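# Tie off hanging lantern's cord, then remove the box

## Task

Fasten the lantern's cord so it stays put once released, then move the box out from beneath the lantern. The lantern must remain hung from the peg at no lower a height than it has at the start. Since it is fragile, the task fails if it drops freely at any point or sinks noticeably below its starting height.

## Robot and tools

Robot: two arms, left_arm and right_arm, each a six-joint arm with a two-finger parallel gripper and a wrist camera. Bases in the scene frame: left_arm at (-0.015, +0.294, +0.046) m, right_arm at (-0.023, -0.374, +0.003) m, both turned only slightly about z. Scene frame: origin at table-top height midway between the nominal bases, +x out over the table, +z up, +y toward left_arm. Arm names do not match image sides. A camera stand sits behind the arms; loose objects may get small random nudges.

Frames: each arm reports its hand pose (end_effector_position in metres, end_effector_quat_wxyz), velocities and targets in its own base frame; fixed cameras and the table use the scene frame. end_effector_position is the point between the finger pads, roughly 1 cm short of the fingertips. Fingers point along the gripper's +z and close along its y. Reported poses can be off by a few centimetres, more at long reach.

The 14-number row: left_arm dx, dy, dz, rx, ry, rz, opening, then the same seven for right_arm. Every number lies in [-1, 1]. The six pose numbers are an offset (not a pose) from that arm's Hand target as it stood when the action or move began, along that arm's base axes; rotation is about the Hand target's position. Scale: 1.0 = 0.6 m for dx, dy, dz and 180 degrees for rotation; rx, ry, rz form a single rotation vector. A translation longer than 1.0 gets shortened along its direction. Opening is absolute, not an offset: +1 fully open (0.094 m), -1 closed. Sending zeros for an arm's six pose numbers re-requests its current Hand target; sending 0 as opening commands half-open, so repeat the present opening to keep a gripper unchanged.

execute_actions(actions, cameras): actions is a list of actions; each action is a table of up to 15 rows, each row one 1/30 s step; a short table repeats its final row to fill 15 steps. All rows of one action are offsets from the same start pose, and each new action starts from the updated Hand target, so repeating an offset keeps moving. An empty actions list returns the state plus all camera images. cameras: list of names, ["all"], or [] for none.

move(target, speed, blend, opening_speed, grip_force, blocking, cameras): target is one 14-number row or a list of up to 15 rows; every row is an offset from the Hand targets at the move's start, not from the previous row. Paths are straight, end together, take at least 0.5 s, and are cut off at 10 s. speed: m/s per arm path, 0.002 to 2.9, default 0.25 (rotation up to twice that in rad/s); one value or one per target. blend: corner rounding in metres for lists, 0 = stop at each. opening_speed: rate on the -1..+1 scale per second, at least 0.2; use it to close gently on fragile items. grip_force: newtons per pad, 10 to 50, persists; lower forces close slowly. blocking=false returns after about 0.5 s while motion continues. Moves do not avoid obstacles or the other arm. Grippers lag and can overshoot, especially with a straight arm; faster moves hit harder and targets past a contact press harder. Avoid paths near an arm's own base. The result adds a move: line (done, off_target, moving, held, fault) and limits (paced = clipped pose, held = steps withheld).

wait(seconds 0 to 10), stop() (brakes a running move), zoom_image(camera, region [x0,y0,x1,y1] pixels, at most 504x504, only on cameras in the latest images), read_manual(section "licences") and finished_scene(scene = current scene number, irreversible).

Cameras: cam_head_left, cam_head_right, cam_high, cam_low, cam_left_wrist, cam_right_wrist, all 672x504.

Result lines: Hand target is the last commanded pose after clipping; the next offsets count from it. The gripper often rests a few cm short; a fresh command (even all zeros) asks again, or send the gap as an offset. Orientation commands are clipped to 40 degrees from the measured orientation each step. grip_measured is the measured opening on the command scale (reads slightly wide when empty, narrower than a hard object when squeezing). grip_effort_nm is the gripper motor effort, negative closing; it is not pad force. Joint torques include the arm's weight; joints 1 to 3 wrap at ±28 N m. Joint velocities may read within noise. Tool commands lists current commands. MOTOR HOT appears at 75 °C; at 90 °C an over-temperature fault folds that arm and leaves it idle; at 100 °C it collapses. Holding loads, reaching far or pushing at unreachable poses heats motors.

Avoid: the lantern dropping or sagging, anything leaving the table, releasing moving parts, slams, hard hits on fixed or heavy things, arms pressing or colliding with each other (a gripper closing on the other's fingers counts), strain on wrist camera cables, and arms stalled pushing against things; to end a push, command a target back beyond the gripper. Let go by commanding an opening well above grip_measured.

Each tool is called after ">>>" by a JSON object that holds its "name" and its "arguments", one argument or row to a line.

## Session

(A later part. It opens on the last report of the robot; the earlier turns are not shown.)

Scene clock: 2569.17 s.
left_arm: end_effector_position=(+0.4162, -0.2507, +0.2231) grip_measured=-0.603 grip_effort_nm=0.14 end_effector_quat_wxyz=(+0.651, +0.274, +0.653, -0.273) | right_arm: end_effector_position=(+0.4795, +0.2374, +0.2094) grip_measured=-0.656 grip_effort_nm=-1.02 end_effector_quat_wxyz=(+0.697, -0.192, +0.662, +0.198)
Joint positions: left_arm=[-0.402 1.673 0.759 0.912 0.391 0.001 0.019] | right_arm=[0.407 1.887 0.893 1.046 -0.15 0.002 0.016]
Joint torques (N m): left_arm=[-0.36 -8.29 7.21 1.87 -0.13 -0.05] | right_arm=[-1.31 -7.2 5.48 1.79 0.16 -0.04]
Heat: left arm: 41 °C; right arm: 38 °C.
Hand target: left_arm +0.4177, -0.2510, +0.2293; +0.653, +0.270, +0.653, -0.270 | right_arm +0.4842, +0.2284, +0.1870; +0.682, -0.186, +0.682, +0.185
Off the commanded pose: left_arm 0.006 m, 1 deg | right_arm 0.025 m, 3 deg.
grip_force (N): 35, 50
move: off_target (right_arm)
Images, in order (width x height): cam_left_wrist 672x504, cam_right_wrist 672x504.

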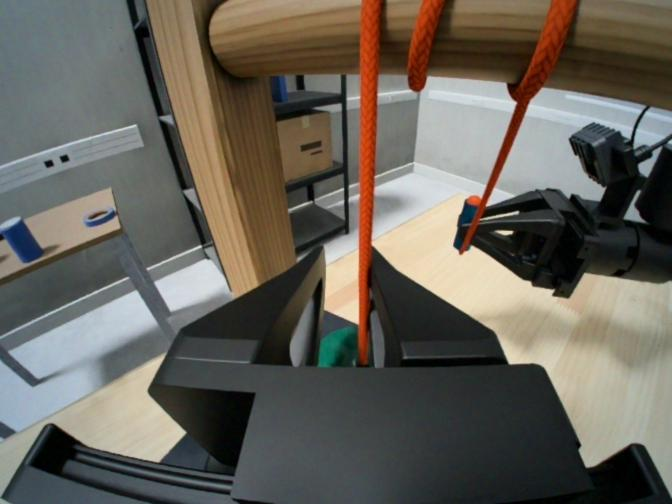

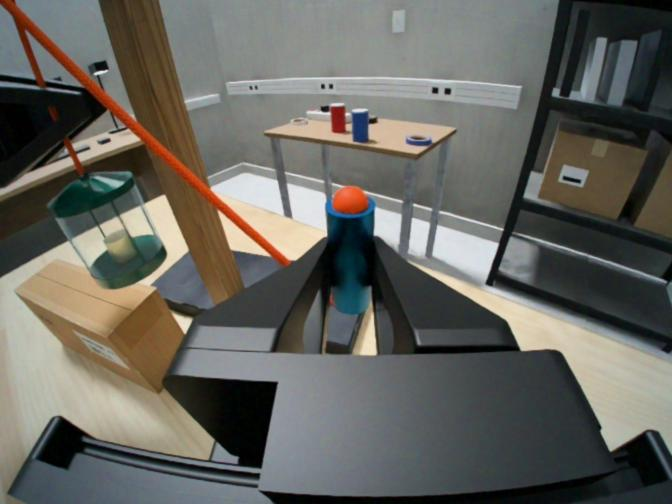

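>>> {"name": "move", "arguments": {
  "target": [-0.1414, 0.1414, 0.01, 0, 0, 0, -0.6, 0, 0, 0, 0, 0, 0, -0.75],
  "speed": 0.1,
  "cameras": ["cam_right_wrist", "cam_left_wrist", "cam_low", "cam_high"]
}}

Scene clock: 2590.97 s.
left_arm: end_effector_position=(+0.3374, -0.1680, +0.2391) grip_measured=-0.603 grip_effort_nm=0.14 end_effector_quat_wxyz=(+0.659, +0.271, +0.648, -0.269) | right_arm: end_effector_position=(+0.4795, +0.2374, +0.2094) grip_measured=-0.656 grip_effort_nm=-1.02 end_effector_quat_wxyz=(+0.697, -0.192, +0.662, +0.198)
Joint positions: left_arm=[-0.197 1.211 0.429 0.799 0.586 0.001 0.019] | right_arm=[0.407 1.887 0.893 1.046 -0.15 0.002 0.016]
Joint torques (N m): left_arm=[0.54 -5.07 5.34 1.8 0.07 -0.04] | right_arm=[-1.26 -7.19 5.48 1.8 0.17 -0.03]
Heat: left arm: 41 °C; right arm: 38 °C.
Hand target: left_arm +0.3328, -0.1662, +0.2353; +0.654, +0.270, +0.653, -0.270 | right_arm +0.4842, +0.2284, +0.1870; +0.682, -0.186, +0.682, +0.185
Off the commanded pose: left_arm 0.006 m, 1 deg | right_arm 0.025 m, 3 deg.
grip_force (N): 35, 50
move: off_target (right_arm)
Images, in order (width x height): cam_high 672x504, cam_low 672x504, cam_left_wrist 672x504, cam_right_wrist 672x504.

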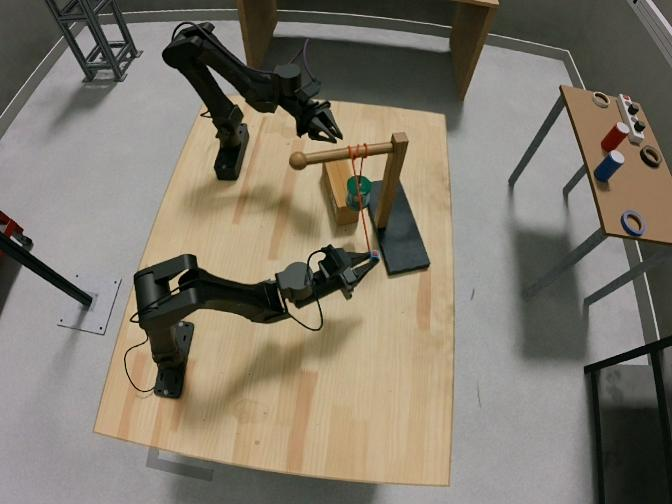

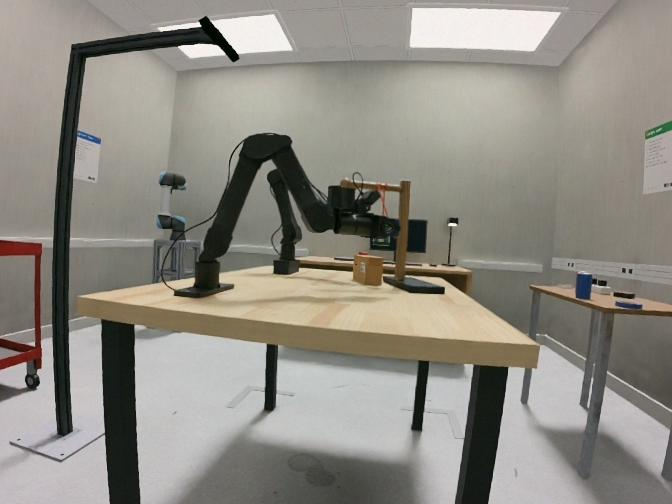

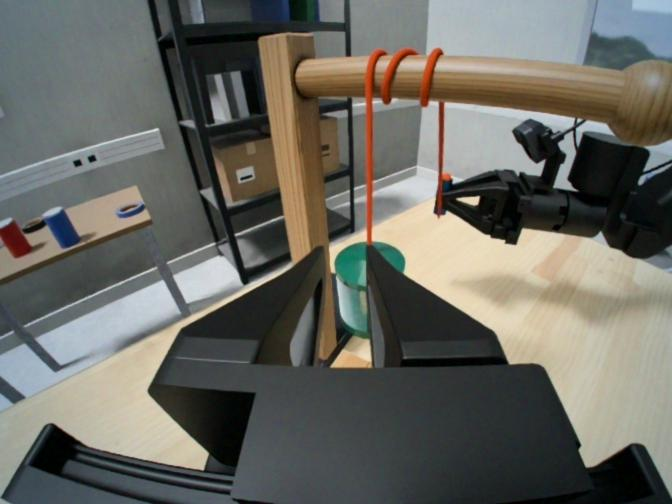

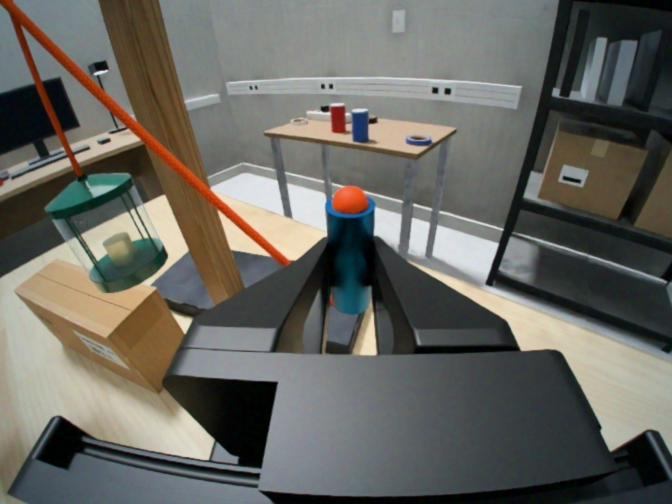

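>>> {"name": "move", "arguments": {
  "target": [-0.0713, 0.2437, -0.1422, 0.2339, 0.4493, 0.1523, -0.6, 0, 0, 0, 0, 0, 0, -0.75],
  "speed": 0.25,
  "cameras": ["cam_right_wrist", "cam_left_wrist", "cam_high"]
}}

Scene clock: 2631.20 s.
left_arm: end_effector_position=(+0.2868, -0.0228, +0.1476) grip_measured=-0.603 grip_effort_nm=0.14 end_effector_quat_wxyz=(+0.004, +0.093, +0.996, -0.004) | right_arm: end_effector_position=(+0.4795, +0.2374, +0.2094) grip_measured=-0.656 grip_effort_nm=-1.02 end_effector_quat_wxyz=(+0.697, -0.192, +0.662, +0.198)
Joint positions: left_arm=[-0.078 1.625 1.448 -1.387 0.007 0.108 0.019] | right_arm=[0.407 1.887 0.893 1.046 -0.15 0.002 0.016]
Joint torques (N m): left_arm=[0.55 -5.26 8.16 0.14 -0.09 -0.1] | right_arm=[-1.25 -7.2 5.46 1.82 0.17 -0.04]
Heat: left arm: 42 °C; right arm: 39 °C.
Hand target: left_arm +0.2900, -0.0200, +0.1500; +0.000, +0.087, +0.996, +0.001 | right_arm +0.4842, +0.2284, +0.1870; +0.682, -0.186, +0.682, +0.185
Off the commanded pose: left_arm 0.005 m, 1 deg | right_arm 0.025 m, 3 deg.
grip_force (N): 35, 50
move: off_target (right_arm)
Images, in order (width x height): cam_high 672x504, cam_left_wrist 672x504, cam_right_wrist 672x504.

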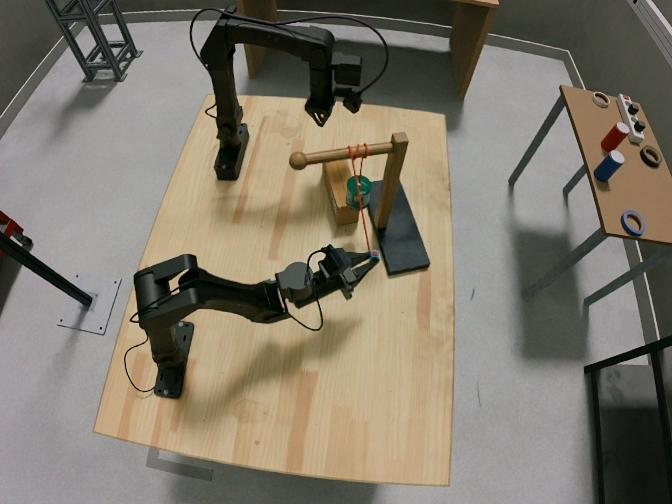

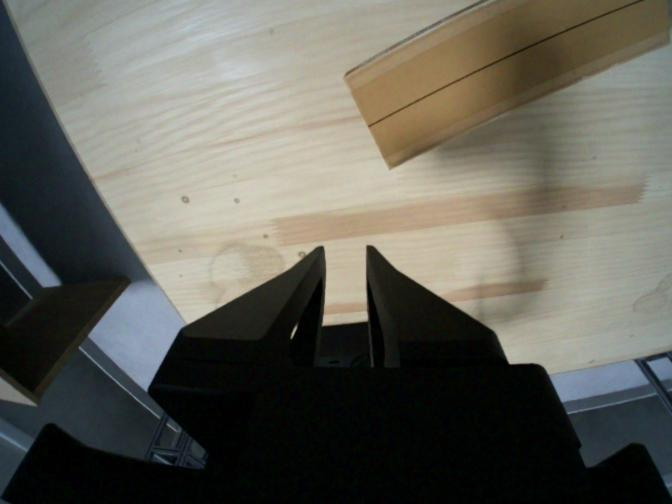

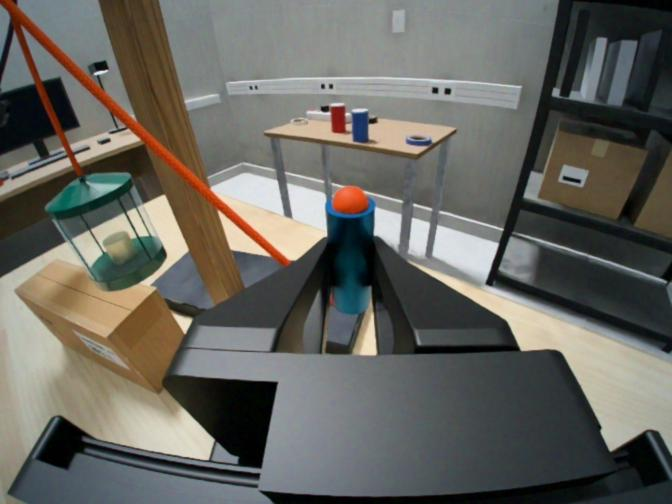

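>>> {"name": "zoom_image", "arguments": {
  "camera": "cam_left_wrist",
  "region": [300, 0, 672, 260]
}}

Scaled by 1.355 from the camera's 672x504 image, which has a finer 960x720 frame.

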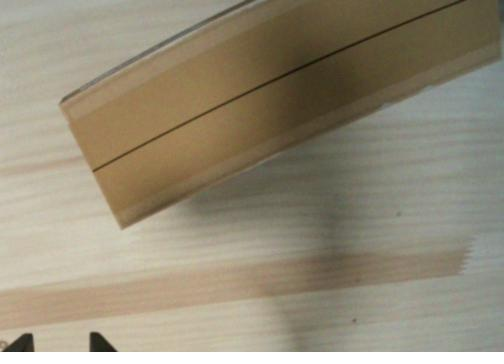

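>>> {"name": "move", "arguments": {
  "target": [0.0445, -0.0305, -0.0108, -0.0972, 0.0899, 0.6263, 1.0, 0, 0, 0, 0, 0, 0, -0.75],
  "speed": 0.3,
  "grip_force": [50, 50],
  "cameras": ["cam_right_wrist", "cam_left_wrist", "cam_head_right"]
}}

Scene clock: 2671.60 s.
left_arm: end_effector_position=(+0.3181, -0.0384, +0.1363) grip_measured=+0.998 grip_effort_nm=0.14 end_effector_quat_wxyz=(+0.116, +0.775, -0.609, +0.124) | right_arm: end_effector_position=(+0.4795, +0.2374, +0.2094) grip_measured=-0.656 grip_effort_nm=-1.02 end_effector_quat_wxyz=(+0.697, -0.192, +0.662, +0.198)
Joint positions: left_arm=[0.066 1.706 1.451 -1.285 0.34 -1.749 0.094] | right_arm=[0.407 1.887 0.893 1.046 -0.15 0.002 0.016]
Joint torques (N m): left_arm=[0.35 -10.37 4.72 0.53 0.28 -0.12] | right_arm=[-1.17 -7.21 5.57 1.82 0.17 -0.05]
Heat: left arm: 42 °C; right arm: 39 °C.
Hand target: left_arm +0.3168, -0.0383, +0.1434; +0.107, +0.776, -0.606, +0.138 | right_arm +0.4842, +0.2284, +0.1870; +0.682, -0.186, +0.682, +0.185
Off the commanded pose: left_arm 0.007 m, 2 deg | right_arm 0.025 m, 3 deg.
move: off_target (right_arm)
Images, in order (width x height): cam_head_right 672x504, cam_left_wrist 672x504, cam_right_wrist 672x504.

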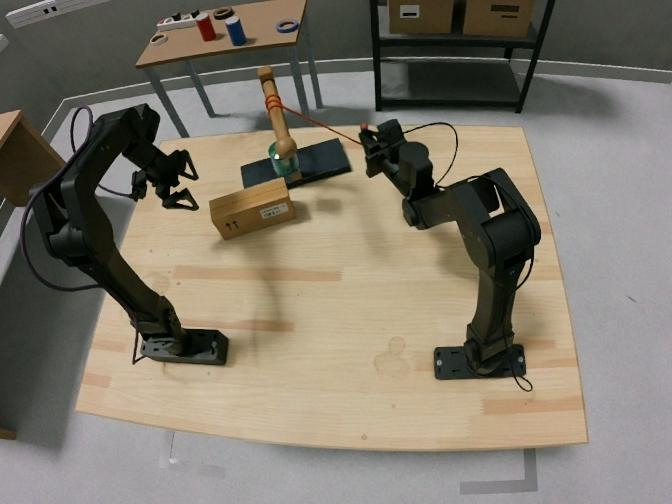

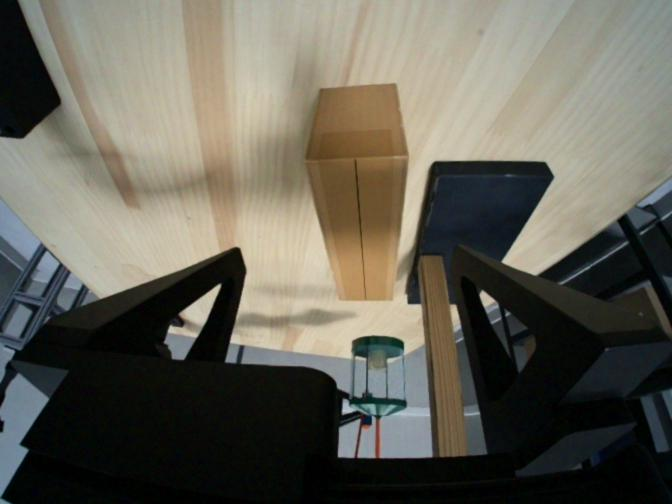

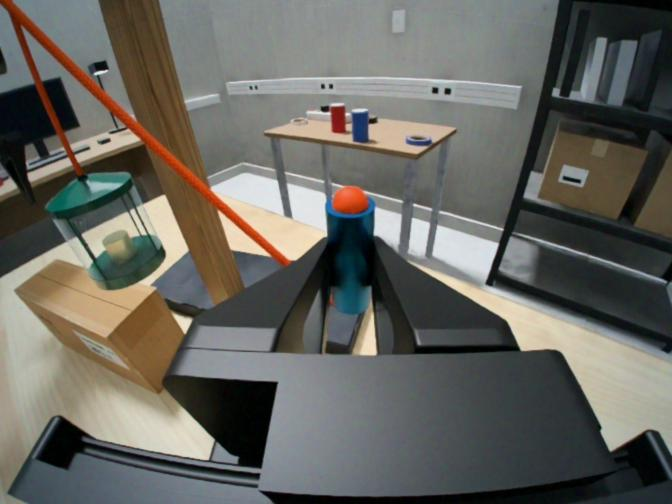

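>>> {"name": "move", "arguments": {
  "target": [0.0153, -0.0432, -0.1073, 0, 0, 0, 1.0, 0, 0, 0, 0, 0, 0, -0.75],
  "speed": 0.12,
  "cameras": ["cam_left_wrist"]
}}

Scene clock: 2708.03 s.
left_arm: end_effector_position=(+0.3278, -0.0636, +0.0882) grip_measured=+0.998 grip_effort_nm=0.14 end_effector_quat_wxyz=(+0.102, +0.773, -0.609, +0.147) | right_arm: end_effector_position=(+0.4795, +0.2374, +0.2094) grip_measured=-0.656 grip_effort_nm=-1.02 end_effector_quat_wxyz=(+0.697, -0.192, +0.662, +0.198)
Joint positions: left_arm=[-0.013 1.703 1.25 -1.003 0.341 -1.84 0.094] | right_arm=[0.407 1.887 0.893 1.046 -0.15 0.002 0.016]
Joint torques (N m): left_arm=[-0.29 -6.05 4.92 0.68 0.2 -0.11] | right_arm=[-1.18 -7.21 5.5 1.79 0.15 -0.02]
Heat: left arm: 42 °C; right arm: 39 °C.
Hand target: left_arm +0.3259, -0.0643, +0.0791; +0.107, +0.776, -0.606, +0.138 | right_arm +0.4842, +0.2284, +0.1870; +0.682, -0.186, +0.682, +0.185
Off the commanded pose: left_arm 0.009 m, 1 deg | right_arm 0.025 m, 3 deg.
move: off_target (right_arm)
Images, in order (width x height): cam_left_wrist 672x504.

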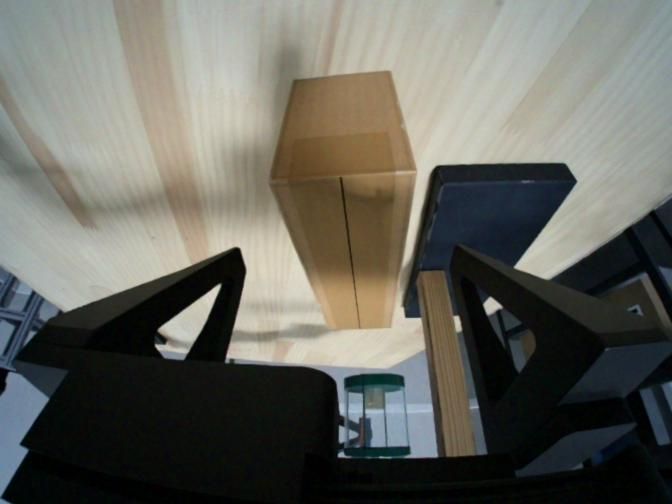

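>>> {"name": "move", "arguments": {
  "target": [0.0077, -0.0345, -0.1218, 0, 0, 0, 1.0, 0, 0, 0, 0, 0, 0, -0.75],
  "speed": 0.1,
  "cameras": ["cam_left_wrist", "cam_right_wrist"]
}}

Scene clock: 2733.83 s.
left_arm: end_effector_position=(+0.3342, -0.0852, +0.0162) grip_measured=+0.998 grip_effort_nm=0.14 end_effector_quat_wxyz=(+0.104, +0.773, -0.608, +0.150) | right_arm: end_effector_position=(+0.4795, +0.2374, +0.2094) grip_measured=-0.656 grip_effort_nm=-1.02 end_effector_quat_wxyz=(+0.697, -0.192, +0.662, +0.198)
Joint positions: left_arm=[-0.077 1.82 1.082 -0.695 0.341 -1.909 0.094] | right_arm=[0.407 1.887 0.893 1.046 -0.15 0.002 0.016]
Joint torques (N m): left_arm=[-0.4 -6.42 4.66 0.74 0.12 -0.1] | right_arm=[-1.31 -7.2 5.55 1.8 0.14 -0.06]
Heat: left arm: 42 °C; right arm: 39 °C.
Hand target: left_arm +0.3305, -0.0849, +0.0060; +0.107, +0.776, -0.606, +0.137 | right_arm +0.4842, +0.2284, +0.1870; +0.682, -0.186, +0.682, +0.185
Off the commanded pose: left_arm 0.011 m, 1 deg | right_arm 0.025 m, 3 deg.
move: off_target (left_arm, right_arm)
Images, in order (width x height): cam_left_wrist 672x504, cam_right_wrist 672x504.

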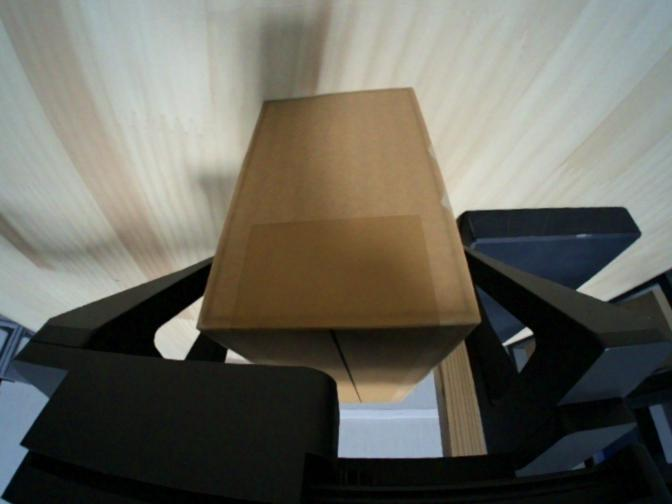

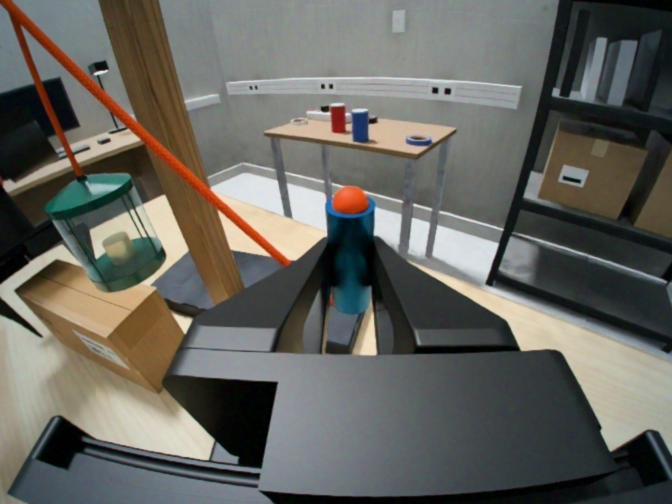

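>>> {"name": "move", "arguments": {
  "target": [0, 0, 0, 0, 0, 0, 0.2, 0, 0, 0, 0, 0, 0, -0.75],
  "speed": 0.1,
  "opening_speed": 0.4,
  "grip_force": [20, 50],
  "cameras": ["cam_left_wrist", "cam_right_wrist"]
}}

Scene clock: 2745.37 s.
left_arm: end_effector_position=(+0.3346, -0.0851, +0.0162) grip_measured=+0.358 grip_effort_nm=-0.44 end_effector_quat_wxyz=(+0.104, +0.773, -0.607, +0.150) | right_arm: end_effector_position=(+0.4795, +0.2374, +0.2094) grip_measured=-0.656 grip_effort_nm=-1.02 end_effector_quat_wxyz=(+0.697, -0.192, +0.662, +0.198)
Joint positions: left_arm=[-0.077 1.82 1.082 -0.693 0.34 -1.911 0.064] | right_arm=[0.407 1.887 0.893 1.046 -0.15 0.002 0.016]
Joint torques (N m): left_arm=[-0.36 -6.45 4.7 0.71 0.13 -0.08] | right_arm=[-1.26 -7.17 5.45 1.81 0.17 -0.05]
Heat: left arm: 41 °C; right arm: 39 °C.
Hand target: left_arm +0.3305, -0.0848, +0.0060; +0.107, +0.776, -0.606, +0.137 | right_arm +0.4842, +0.2284, +0.1870; +0.682, -0.186, +0.682, +0.185
Off the commanded pose: left_arm 0.011 m, 2 deg | right_arm 0.025 m, 3 deg.
grip_force (N): 20, 50
move: off_target (left_arm, right_arm)
Images, in order (width x height): cam_left_wrist 672x504, cam_right_wrist 672x504.

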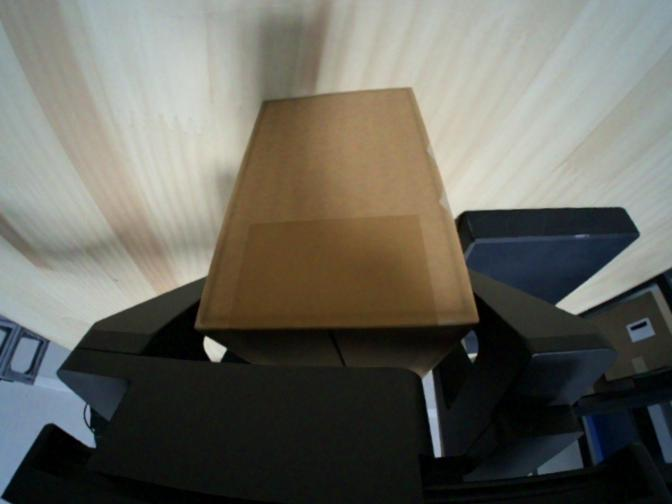

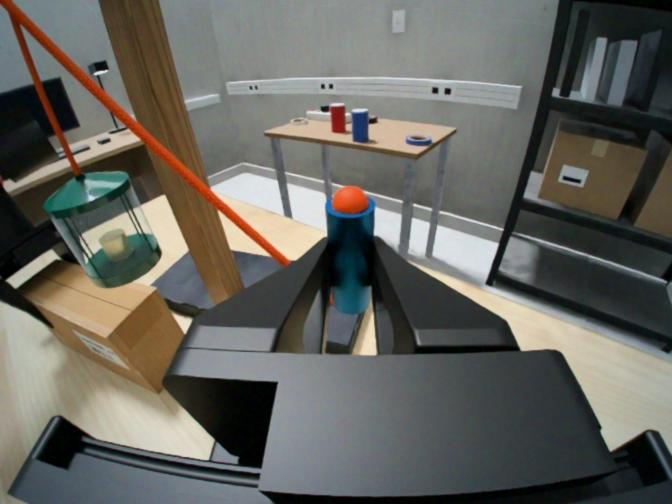

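>>> {"name": "move", "arguments": {
  "target": [-0.0967, 0.35, 0.0167, 0, 0, 0, 0.2, 0, 0, 0, 0, 0, 0, -0.75],
  "speed": 0.12,
  "cameras": ["cam_left_wrist", "cam_right_wrist", "cam_high"]
}}

Scene clock: 2763.87 s.
left_arm: end_effector_position=(+0.2743, +0.1220, +0.0176) grip_measured=+0.355 grip_effort_nm=-0.47 end_effector_quat_wxyz=(+0.100, +0.779, -0.600, +0.151) | right_arm: end_effector_position=(+0.4795, +0.2374, +0.2094) grip_measured=-0.656 grip_effort_nm=-1.02 end_effector_quat_wxyz=(+0.697, -0.192, +0.662, +0.198)
Joint positions: left_arm=[0.622 1.863 1.147 -0.963 0.349 -1.188 0.064] | right_arm=[0.407 1.887 0.893 1.046 -0.15 0.002 0.016]
Joint torques (N m): left_arm=[-0.09 -6.38 7.32 -0.24 -0.01 0.13] | right_arm=[-1.26 -7.23 5.5 1.81 0.16 -0.04]
Heat: left arm: 41 °C; right arm: 39 °C.
Hand target: left_arm +0.2726, +0.1250, +0.0160; +0.107, +0.776, -0.606, +0.138 | right_arm +0.4842, +0.2284, +0.1870; +0.682, -0.186, +0.682, +0.185
Off the commanded pose: left_arm 0.004 m, 2 deg | right_arm 0.025 m, 3 deg.
grip_force (N): 20, 50
move: off_target (right_arm)
Images, in order (width x height): cam_high 672x504, cam_left_wrist 672x504, cam_right_wrist 672x504.

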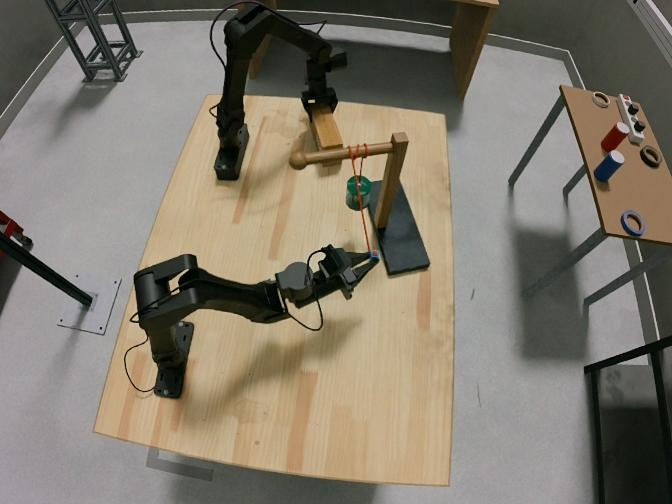

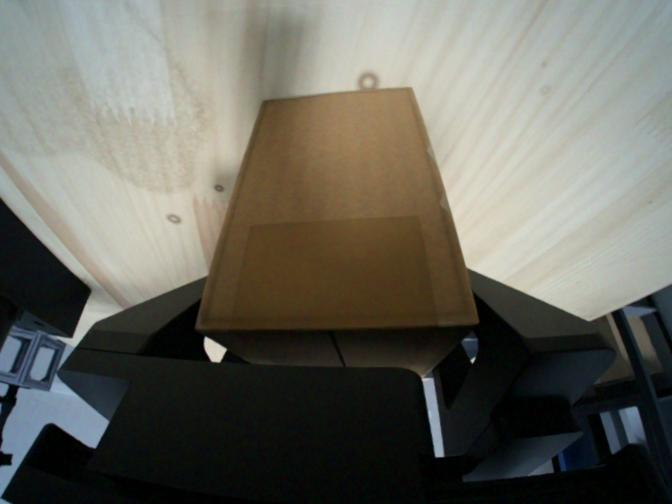

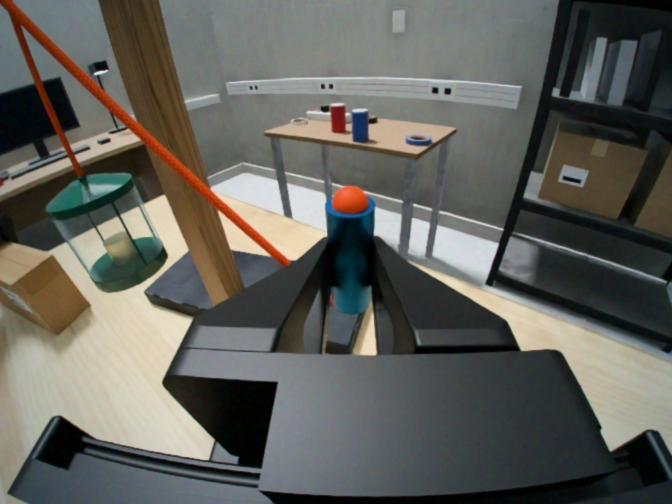

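>>> {"name": "zoom_image", "arguments": {
  "camera": "cam_right_wrist",
  "region": [180, 160, 432, 380]
}}

>>> {"name": "move", "arguments": {
  "target": [0, 0, 0, 0, 0, 0, 0.9, 0, 0, 0, 0, 0, 0, -0.75],
  "speed": 0.1,
  "opening_speed": 0.5,
  "cameras": ["cam_high", "cam_head_right", "cam_head_left"]
}}

Scaled by 2.000 from the camera's 672x504 image, which has a finer 960x720 frame.

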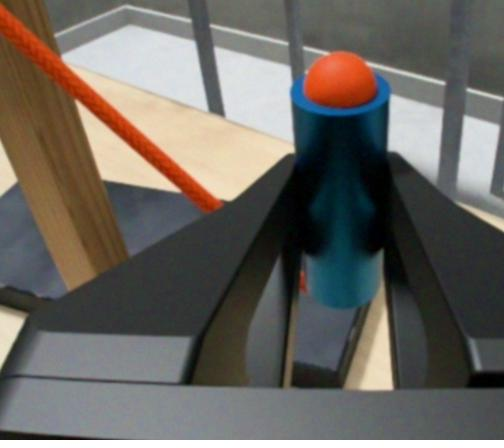

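Scene clock: 2796.27 s.
left_arm: end_effector_position=(+0.2727, +0.1231, +0.0177) grip_measured=+0.897 grip_effort_nm=0.14 end_effector_quat_wxyz=(+0.099, +0.778, -0.603, +0.146) | right_arm: end_effector_position=(+0.4795, +0.2374, +0.2094) grip_measured=-0.656 grip_effort_nm=-1.02 end_effector_quat_wxyz=(+0.697, -0.192, +0.662, +0.198)
Joint positions: left_arm=[0.622 1.863 1.149 -0.97 0.338 -1.181 0.089] | right_arm=[0.407 1.887 0.893 1.046 -0.15 0.002 0.016]
Joint torques (N m): left_arm=[-0.02 -6.3 7.17 -0.18 0.09 0.06] | right_arm=[-1.31 -7.13 5.5 1.8 0.18 -0.04]
Heat: left arm: 42 °C; right arm: 39 °C.
Hand target: left_arm +0.2726, +0.1251, +0.0160; +0.107, +0.776, -0.606, +0.137 | right_arm +0.4842, +0.2284, +0.1870; +0.682, -0.186, +0.682, +0.185
Off the commanded pose: left_arm 0.003 m, 1 deg | right_arm 0.025 m, 3 deg.
grip_force (N): 20, 50
move: off_target (right_arm)
Images, in order (width x height): cam_head_left 672x504, cam_head_right 672x504, cam_high 672x504.

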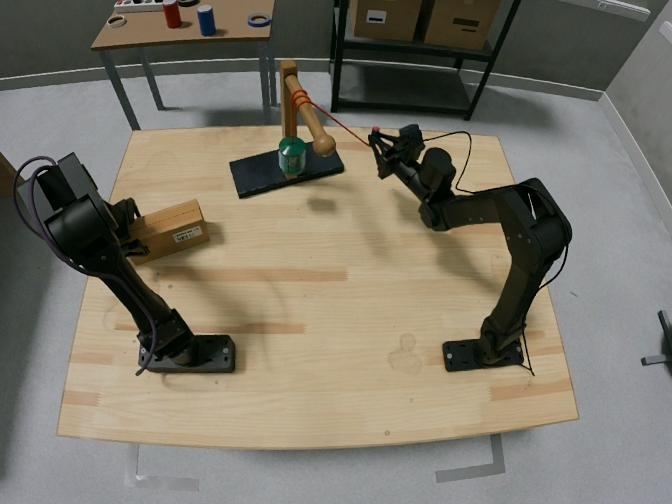

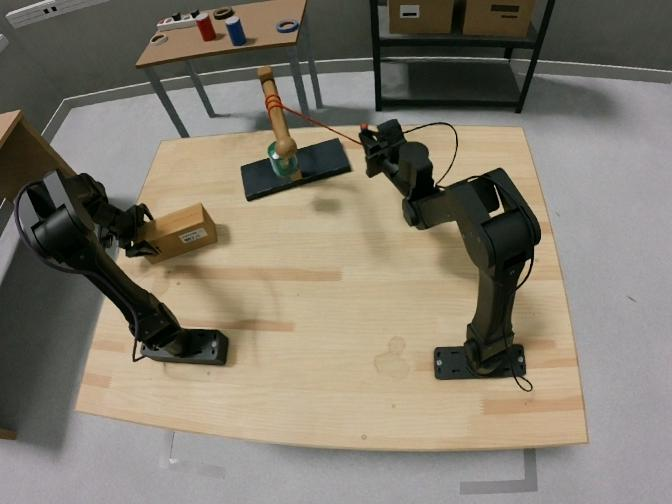

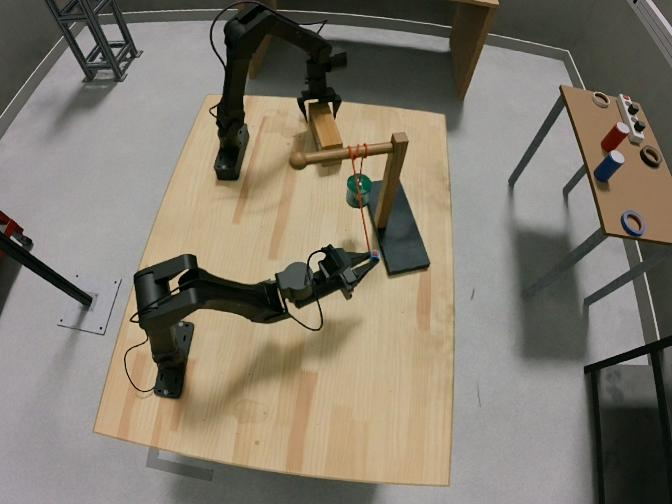

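>>> {"name": "move", "arguments": {
  "target": [-0.018, 0.072, 0.203, 0, 0, 0, 0.9, 0, 0, 0, 0, 0, 0, -0.75],
  "speed": 0.2,
  "cameras": ["cam_right_wrist", "cam_high"]
}}

Scene clock: 2808.27 s.
left_arm: end_effector_position=(+0.2637, +0.1666, +0.1335) grip_measured=+0.898 grip_effort_nm=0.13 end_effector_quat_wxyz=(+0.107, +0.777, -0.603, +0.143) | right_arm: end_effector_position=(+0.4795, +0.2374, +0.2094) grip_measured=-0.656 grip_effort_nm=-1.02 end_effector_quat_wxyz=(+0.697, -0.192, +0.662, +0.198)
Joint positions: left_arm=[0.742 1.863 1.622 -1.501 0.318 -1.053 0.089] | right_arm=[0.407 1.887 0.893 1.046 -0.15 0.002 0.016]
Joint torques (N m): left_arm=[0.18 -8.5 7.25 -0.3 0.1 0.06] | right_arm=[-1.28 -7.13 5.52 1.8 0.18 -0.03]
Heat: left arm: 43 °C; right arm: 39 °C.
Hand target: left_arm +0.2618, +0.1683, +0.1378; +0.107, +0.776, -0.606, +0.138 | right_arm +0.4842, +0.2284, +0.1870; +0.682, -0.186, +0.682, +0.185
Off the commanded pose: left_arm 0.005 m, 1 deg | right_arm 0.025 m, 3 deg.
grip_force (N): 20, 50
move: off_target (right_arm)
Images, in order (width x height): cam_high 672x504, cam_right_wrist 672x504.

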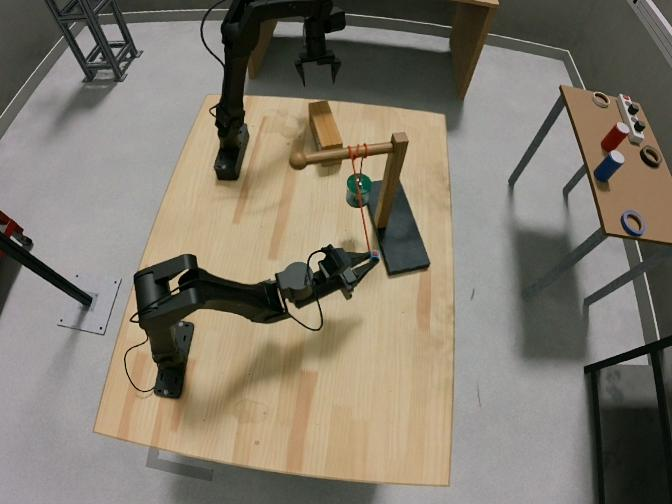

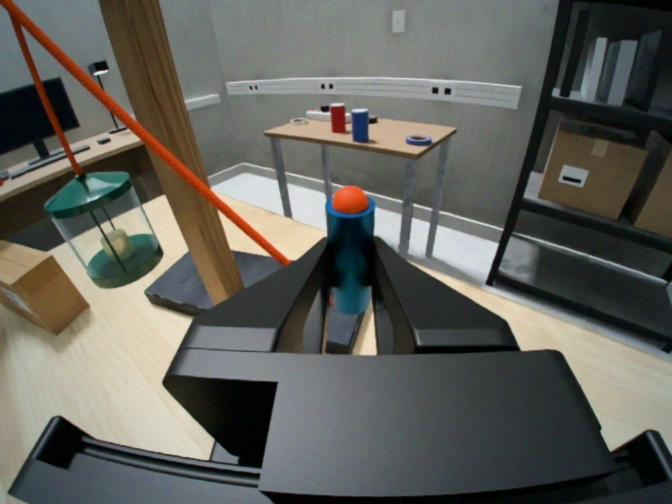

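>>> {"name": "move", "arguments": {
  "target": [0, 0, 0, 0, 0, 0, 0.9, -0.0078, 0.015, 0.0373, 0, 0, 0, -0.75],
  "speed": 0.03,
  "cameras": ["cam_right_wrist"]
}}

Scene clock: 2846.07 s.
left_arm: end_effector_position=(+0.2636, +0.1666, +0.1335) grip_measured=+0.898 grip_effort_nm=0.14 end_effector_quat_wxyz=(+0.108, +0.777, -0.603, +0.143) | right_arm: end_effector_position=(+0.4762, +0.2425, +0.2040) grip_measured=-0.656 grip_effort_nm=-1.02 end_effector_quat_wxyz=(+0.684, -0.196, +0.674, +0.199)
Joint positions: left_arm=[0.742 1.863 1.622 -1.501 0.318 -1.052 0.089] | right_arm=[0.42 1.874 0.893 0.996 -0.145 0.002 0.016]
Joint torques (N m): left_arm=[0.2 -8.5 7.24 -0.3 0.1 0.04] | right_arm=[-0.01 -11.63 8.13 1.42 0.41 -0.04]
Heat: left arm: 41 °C; right arm: 39 °C.
Hand target: left_arm +0.2618, +0.1683, +0.1378; +0.107, +0.776, -0.606, +0.138 | right_arm +0.4795, +0.2374, +0.2095; +0.682, -0.186, +0.682, +0.186
Off the commanded pose: left_arm 0.005 m, 1 deg | right_arm 0.008 m, 2 deg.
grip_force (N): 20, 50
move: done
Images, in order (width x height): cam_right_wrist 672x504.

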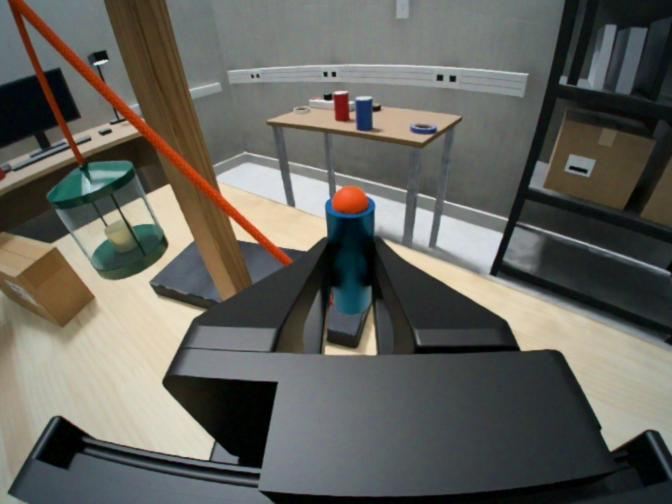

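>>> {"name": "move", "arguments": {
  "target": [0, 0, 0, 0, 0, 0, 0.9, -0.0125, 0.0543, 0.0042, 0, 0, 0, -0.75],
  "speed": 0.04,
  "cameras": ["cam_right_wrist", "cam_high"]
}}

Scene clock: 2883.83 s.
left_arm: end_effector_position=(+0.2636, +0.1666, +0.1335) grip_measured=+0.898 grip_effort_nm=0.13 end_effector_quat_wxyz=(+0.108, +0.777, -0.603, +0.143) | right_arm: end_effector_position=(+0.4684, +0.2682, +0.1998) grip_measured=-0.656 grip_effort_nm=-1.02 end_effector_quat_wxyz=(+0.674, -0.190, +0.689, +0.188)
Joint positions: left_arm=[0.742 1.863 1.622 -1.501 0.318 -1.052 0.089] | right_arm=[0.507 1.874 0.918 0.935 -0.034 0.002 0.016]
Joint torques (N m): left_arm=[0.23 -8.4 7.2 -0.3 0.1 0.03] | right_arm=[0.31 -10.13 9.66 1.82 0.17 -0.02]
Heat: left arm: 41 °C; right arm: 37 °C.
Hand target: left_arm +0.2618, +0.1683, +0.1378; +0.107, +0.776, -0.606, +0.138 | right_arm +0.4719, +0.2700, +0.2120; +0.682, -0.186, +0.682, +0.186
Off the commanded pose: left_arm 0.005 m, 1 deg | right_arm 0.013 m, 1 deg.
grip_force (N): 20, 50
move: off_target (right_arm)
Images, in order (width x height): cam_high 672x504, cam_right_wrist 672x504.

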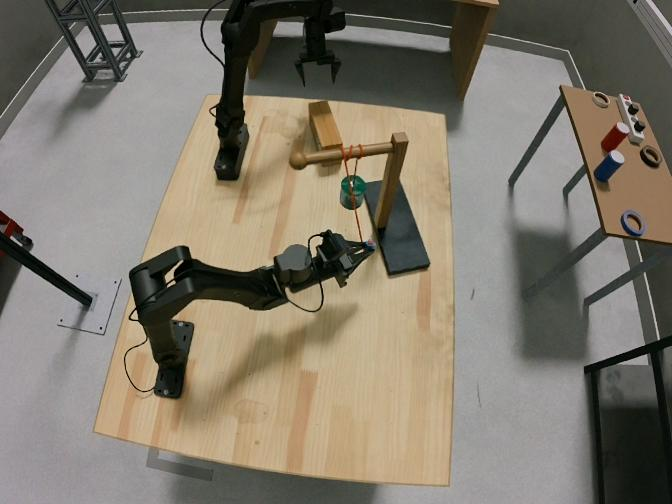

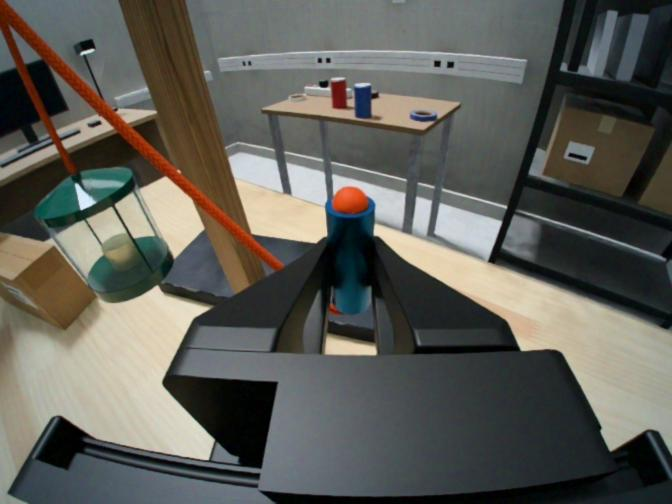

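>>> {"name": "zoom_image", "arguments": {
  "camera": "cam_high",
  "region": [280, 110, 440, 270]
}}

>>> {"name": "execute_actions", "arguments": {
  "actions": [],
  "cameras": ["cam_left_wrist", "cam_low", "cam_right_wrist"]
}}

Scaled by 3.150 from the camera's 672x504 image, which has a finer 960x720 frame.

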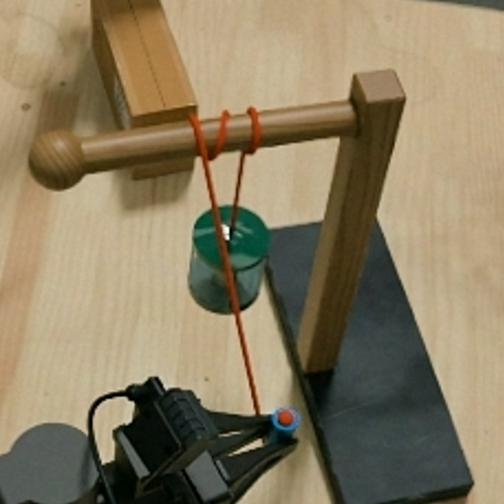

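Scene clock: 2899.90 s.
left_arm: end_effector_position=(+0.2636, +0.1666, +0.1335) grip_measured=+0.898 grip_effort_nm=0.13 end_effector_quat_wxyz=(+0.108, +0.777, -0.603, +0.143) | right_arm: end_effector_position=(+0.4684, +0.2682, +0.1998) grip_measured=-0.656 grip_effort_nm=-1.02 end_effector_quat_wxyz=(+0.674, -0.190, +0.689, +0.188)
Joint positions: left_arm=[0.742 1.863 1.622 -1.501 0.318 -1.052 0.089] | right_arm=[0.507 1.874 0.918 0.935 -0.034 0.002 0.016]
Joint velocities: within noise
Joint torques (N m): left_arm=[0.25 -8.5 7.24 -0.31 0.1 0.04] | right_arm=[0.35 -10.11 9.61 1.83 0.18 -0.05]
Heat: left arm: 41 °C; right arm: 38 °C.
Hand target: left_arm +0.2618, +0.1683, +0.1378; +0.107, +0.776, -0.606, +0.138 | right_arm +0.4719, +0.2700, +0.2120; +0.682, -0.186, +0.682, +0.186
Tool commands: left_gripper/opening=+0.9 right_gripper/opening=-0.75
Off the commanded pose: left_arm 0.005 m, 1 deg | right_arm 0.013 m, 1 deg.
grip_force (N): 20, 50
Images, in order (width x height): cam_low 672x504, cam_left_wrist 672x504, cam_right_wrist 672x504.

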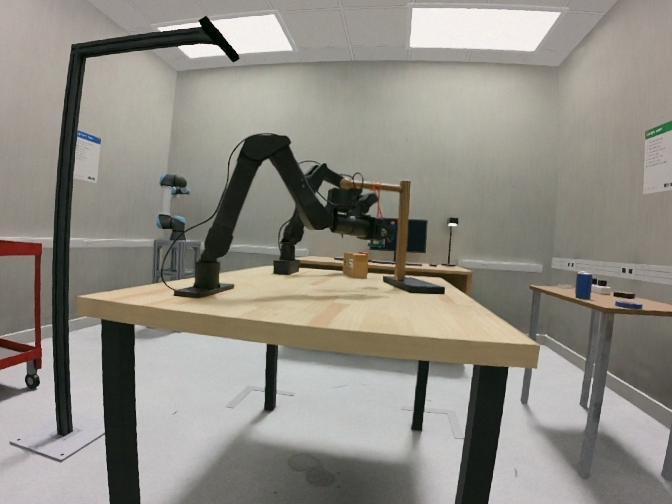

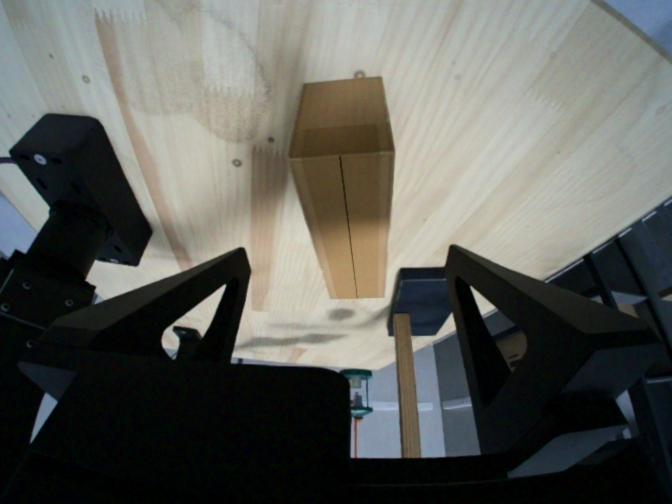

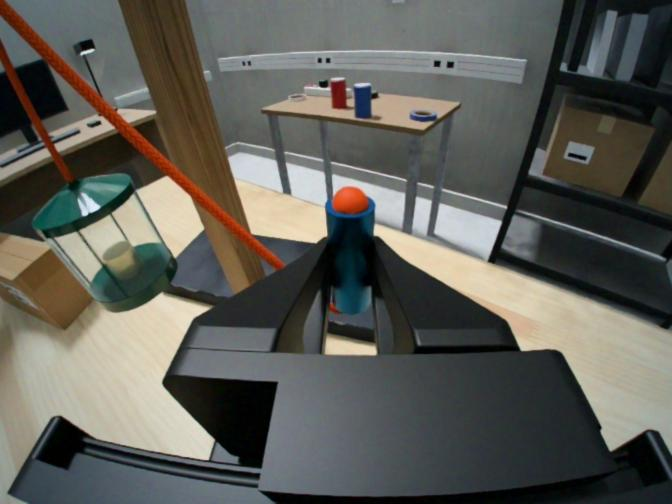

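>>> {"name": "wait", "arguments": {
  "seconds": 0.5,
  "cameras": ["cam_right_wrist", "cam_high"]
}}

>>> {"name": "zoom_image", "arguments": {
  "camera": "cam_high",
  "region": [280, 110, 440, 270]
}}

Scene clock: 2917.17 s.
left_arm: end_effector_position=(+0.2636, +0.1666, +0.1335) grip_measured=+0.898 grip_effort_nm=0.14 end_effector_quat_wxyz=(+0.108, +0.777, -0.603, +0.143) | right_arm: end_effector_position=(+0.4684, +0.2682, +0.1998) grip_measured=-0.656 grip_effort_nm=-1.02 end_effector_quat_wxyz=(+0.674, -0.190, +0.689, +0.188)
Joint positions: left_arm=[0.742 1.863 1.622 -1.501 0.318 -1.052 0.089] | right_arm=[0.507 1.874 0.918 0.935 -0.034 0.002 0.016]
Joint torques (N m): left_arm=[0.23 -8.43 7.24 -0.3 0.09 0.06] | right_arm=[0.29 -10.09 9.58 1.82 0.14 -0.03]
Heat: left arm: 41 °C; right arm: 39 °C.
Hand target: left_arm +0.2618, +0.1683, +0.1378; +0.107, +0.776, -0.606, +0.138 | right_arm +0.4719, +0.2700, +0.2120; +0.682, -0.186, +0.682, +0.186
Tool commands: left_gripper/opening=+0.9 right_gripper/opening=-0.75
Off the commanded pose: left_arm 0.005 m, 1 deg | right_arm 0.013 m, 1 deg.
grip_force (N): 20, 50
wait: 0.50 s; at rest from the start
Images, in order (width x height): cam_high 672x504, cam_right_wrist 672x504.

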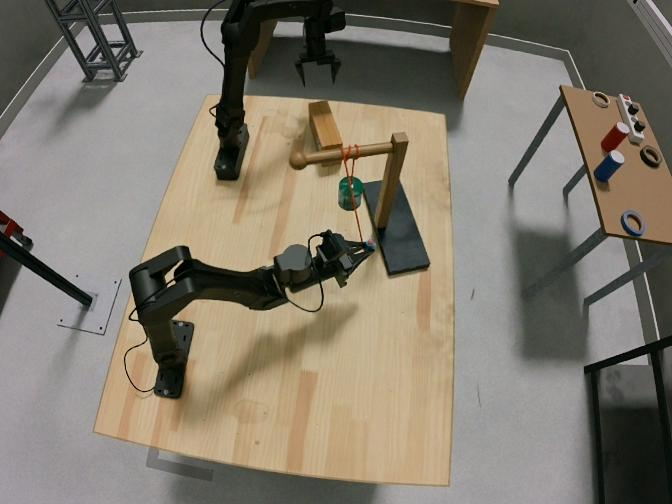

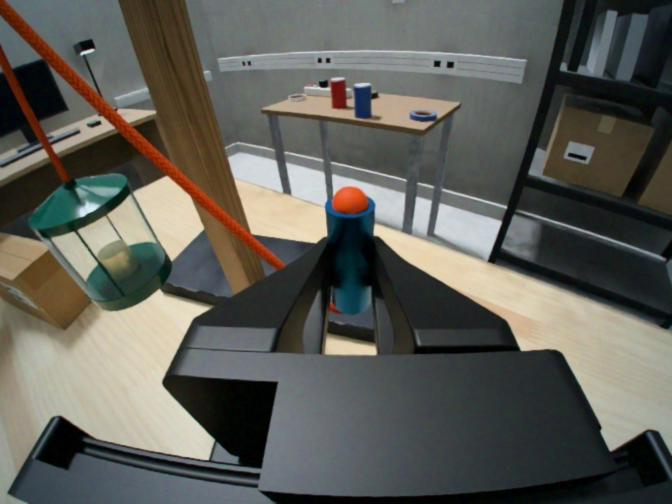

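Scaled by 3.150 from the camera's 672x504 image, which has a finer 960x720 frame.

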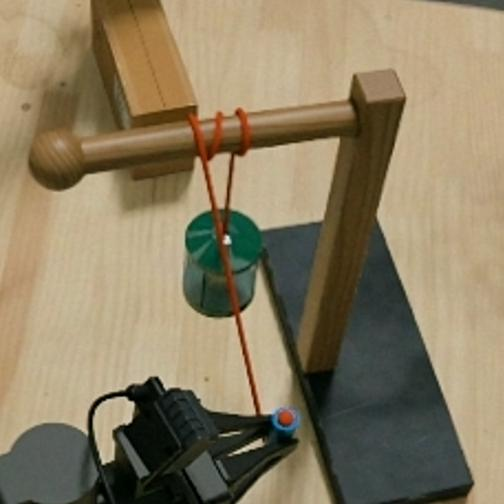

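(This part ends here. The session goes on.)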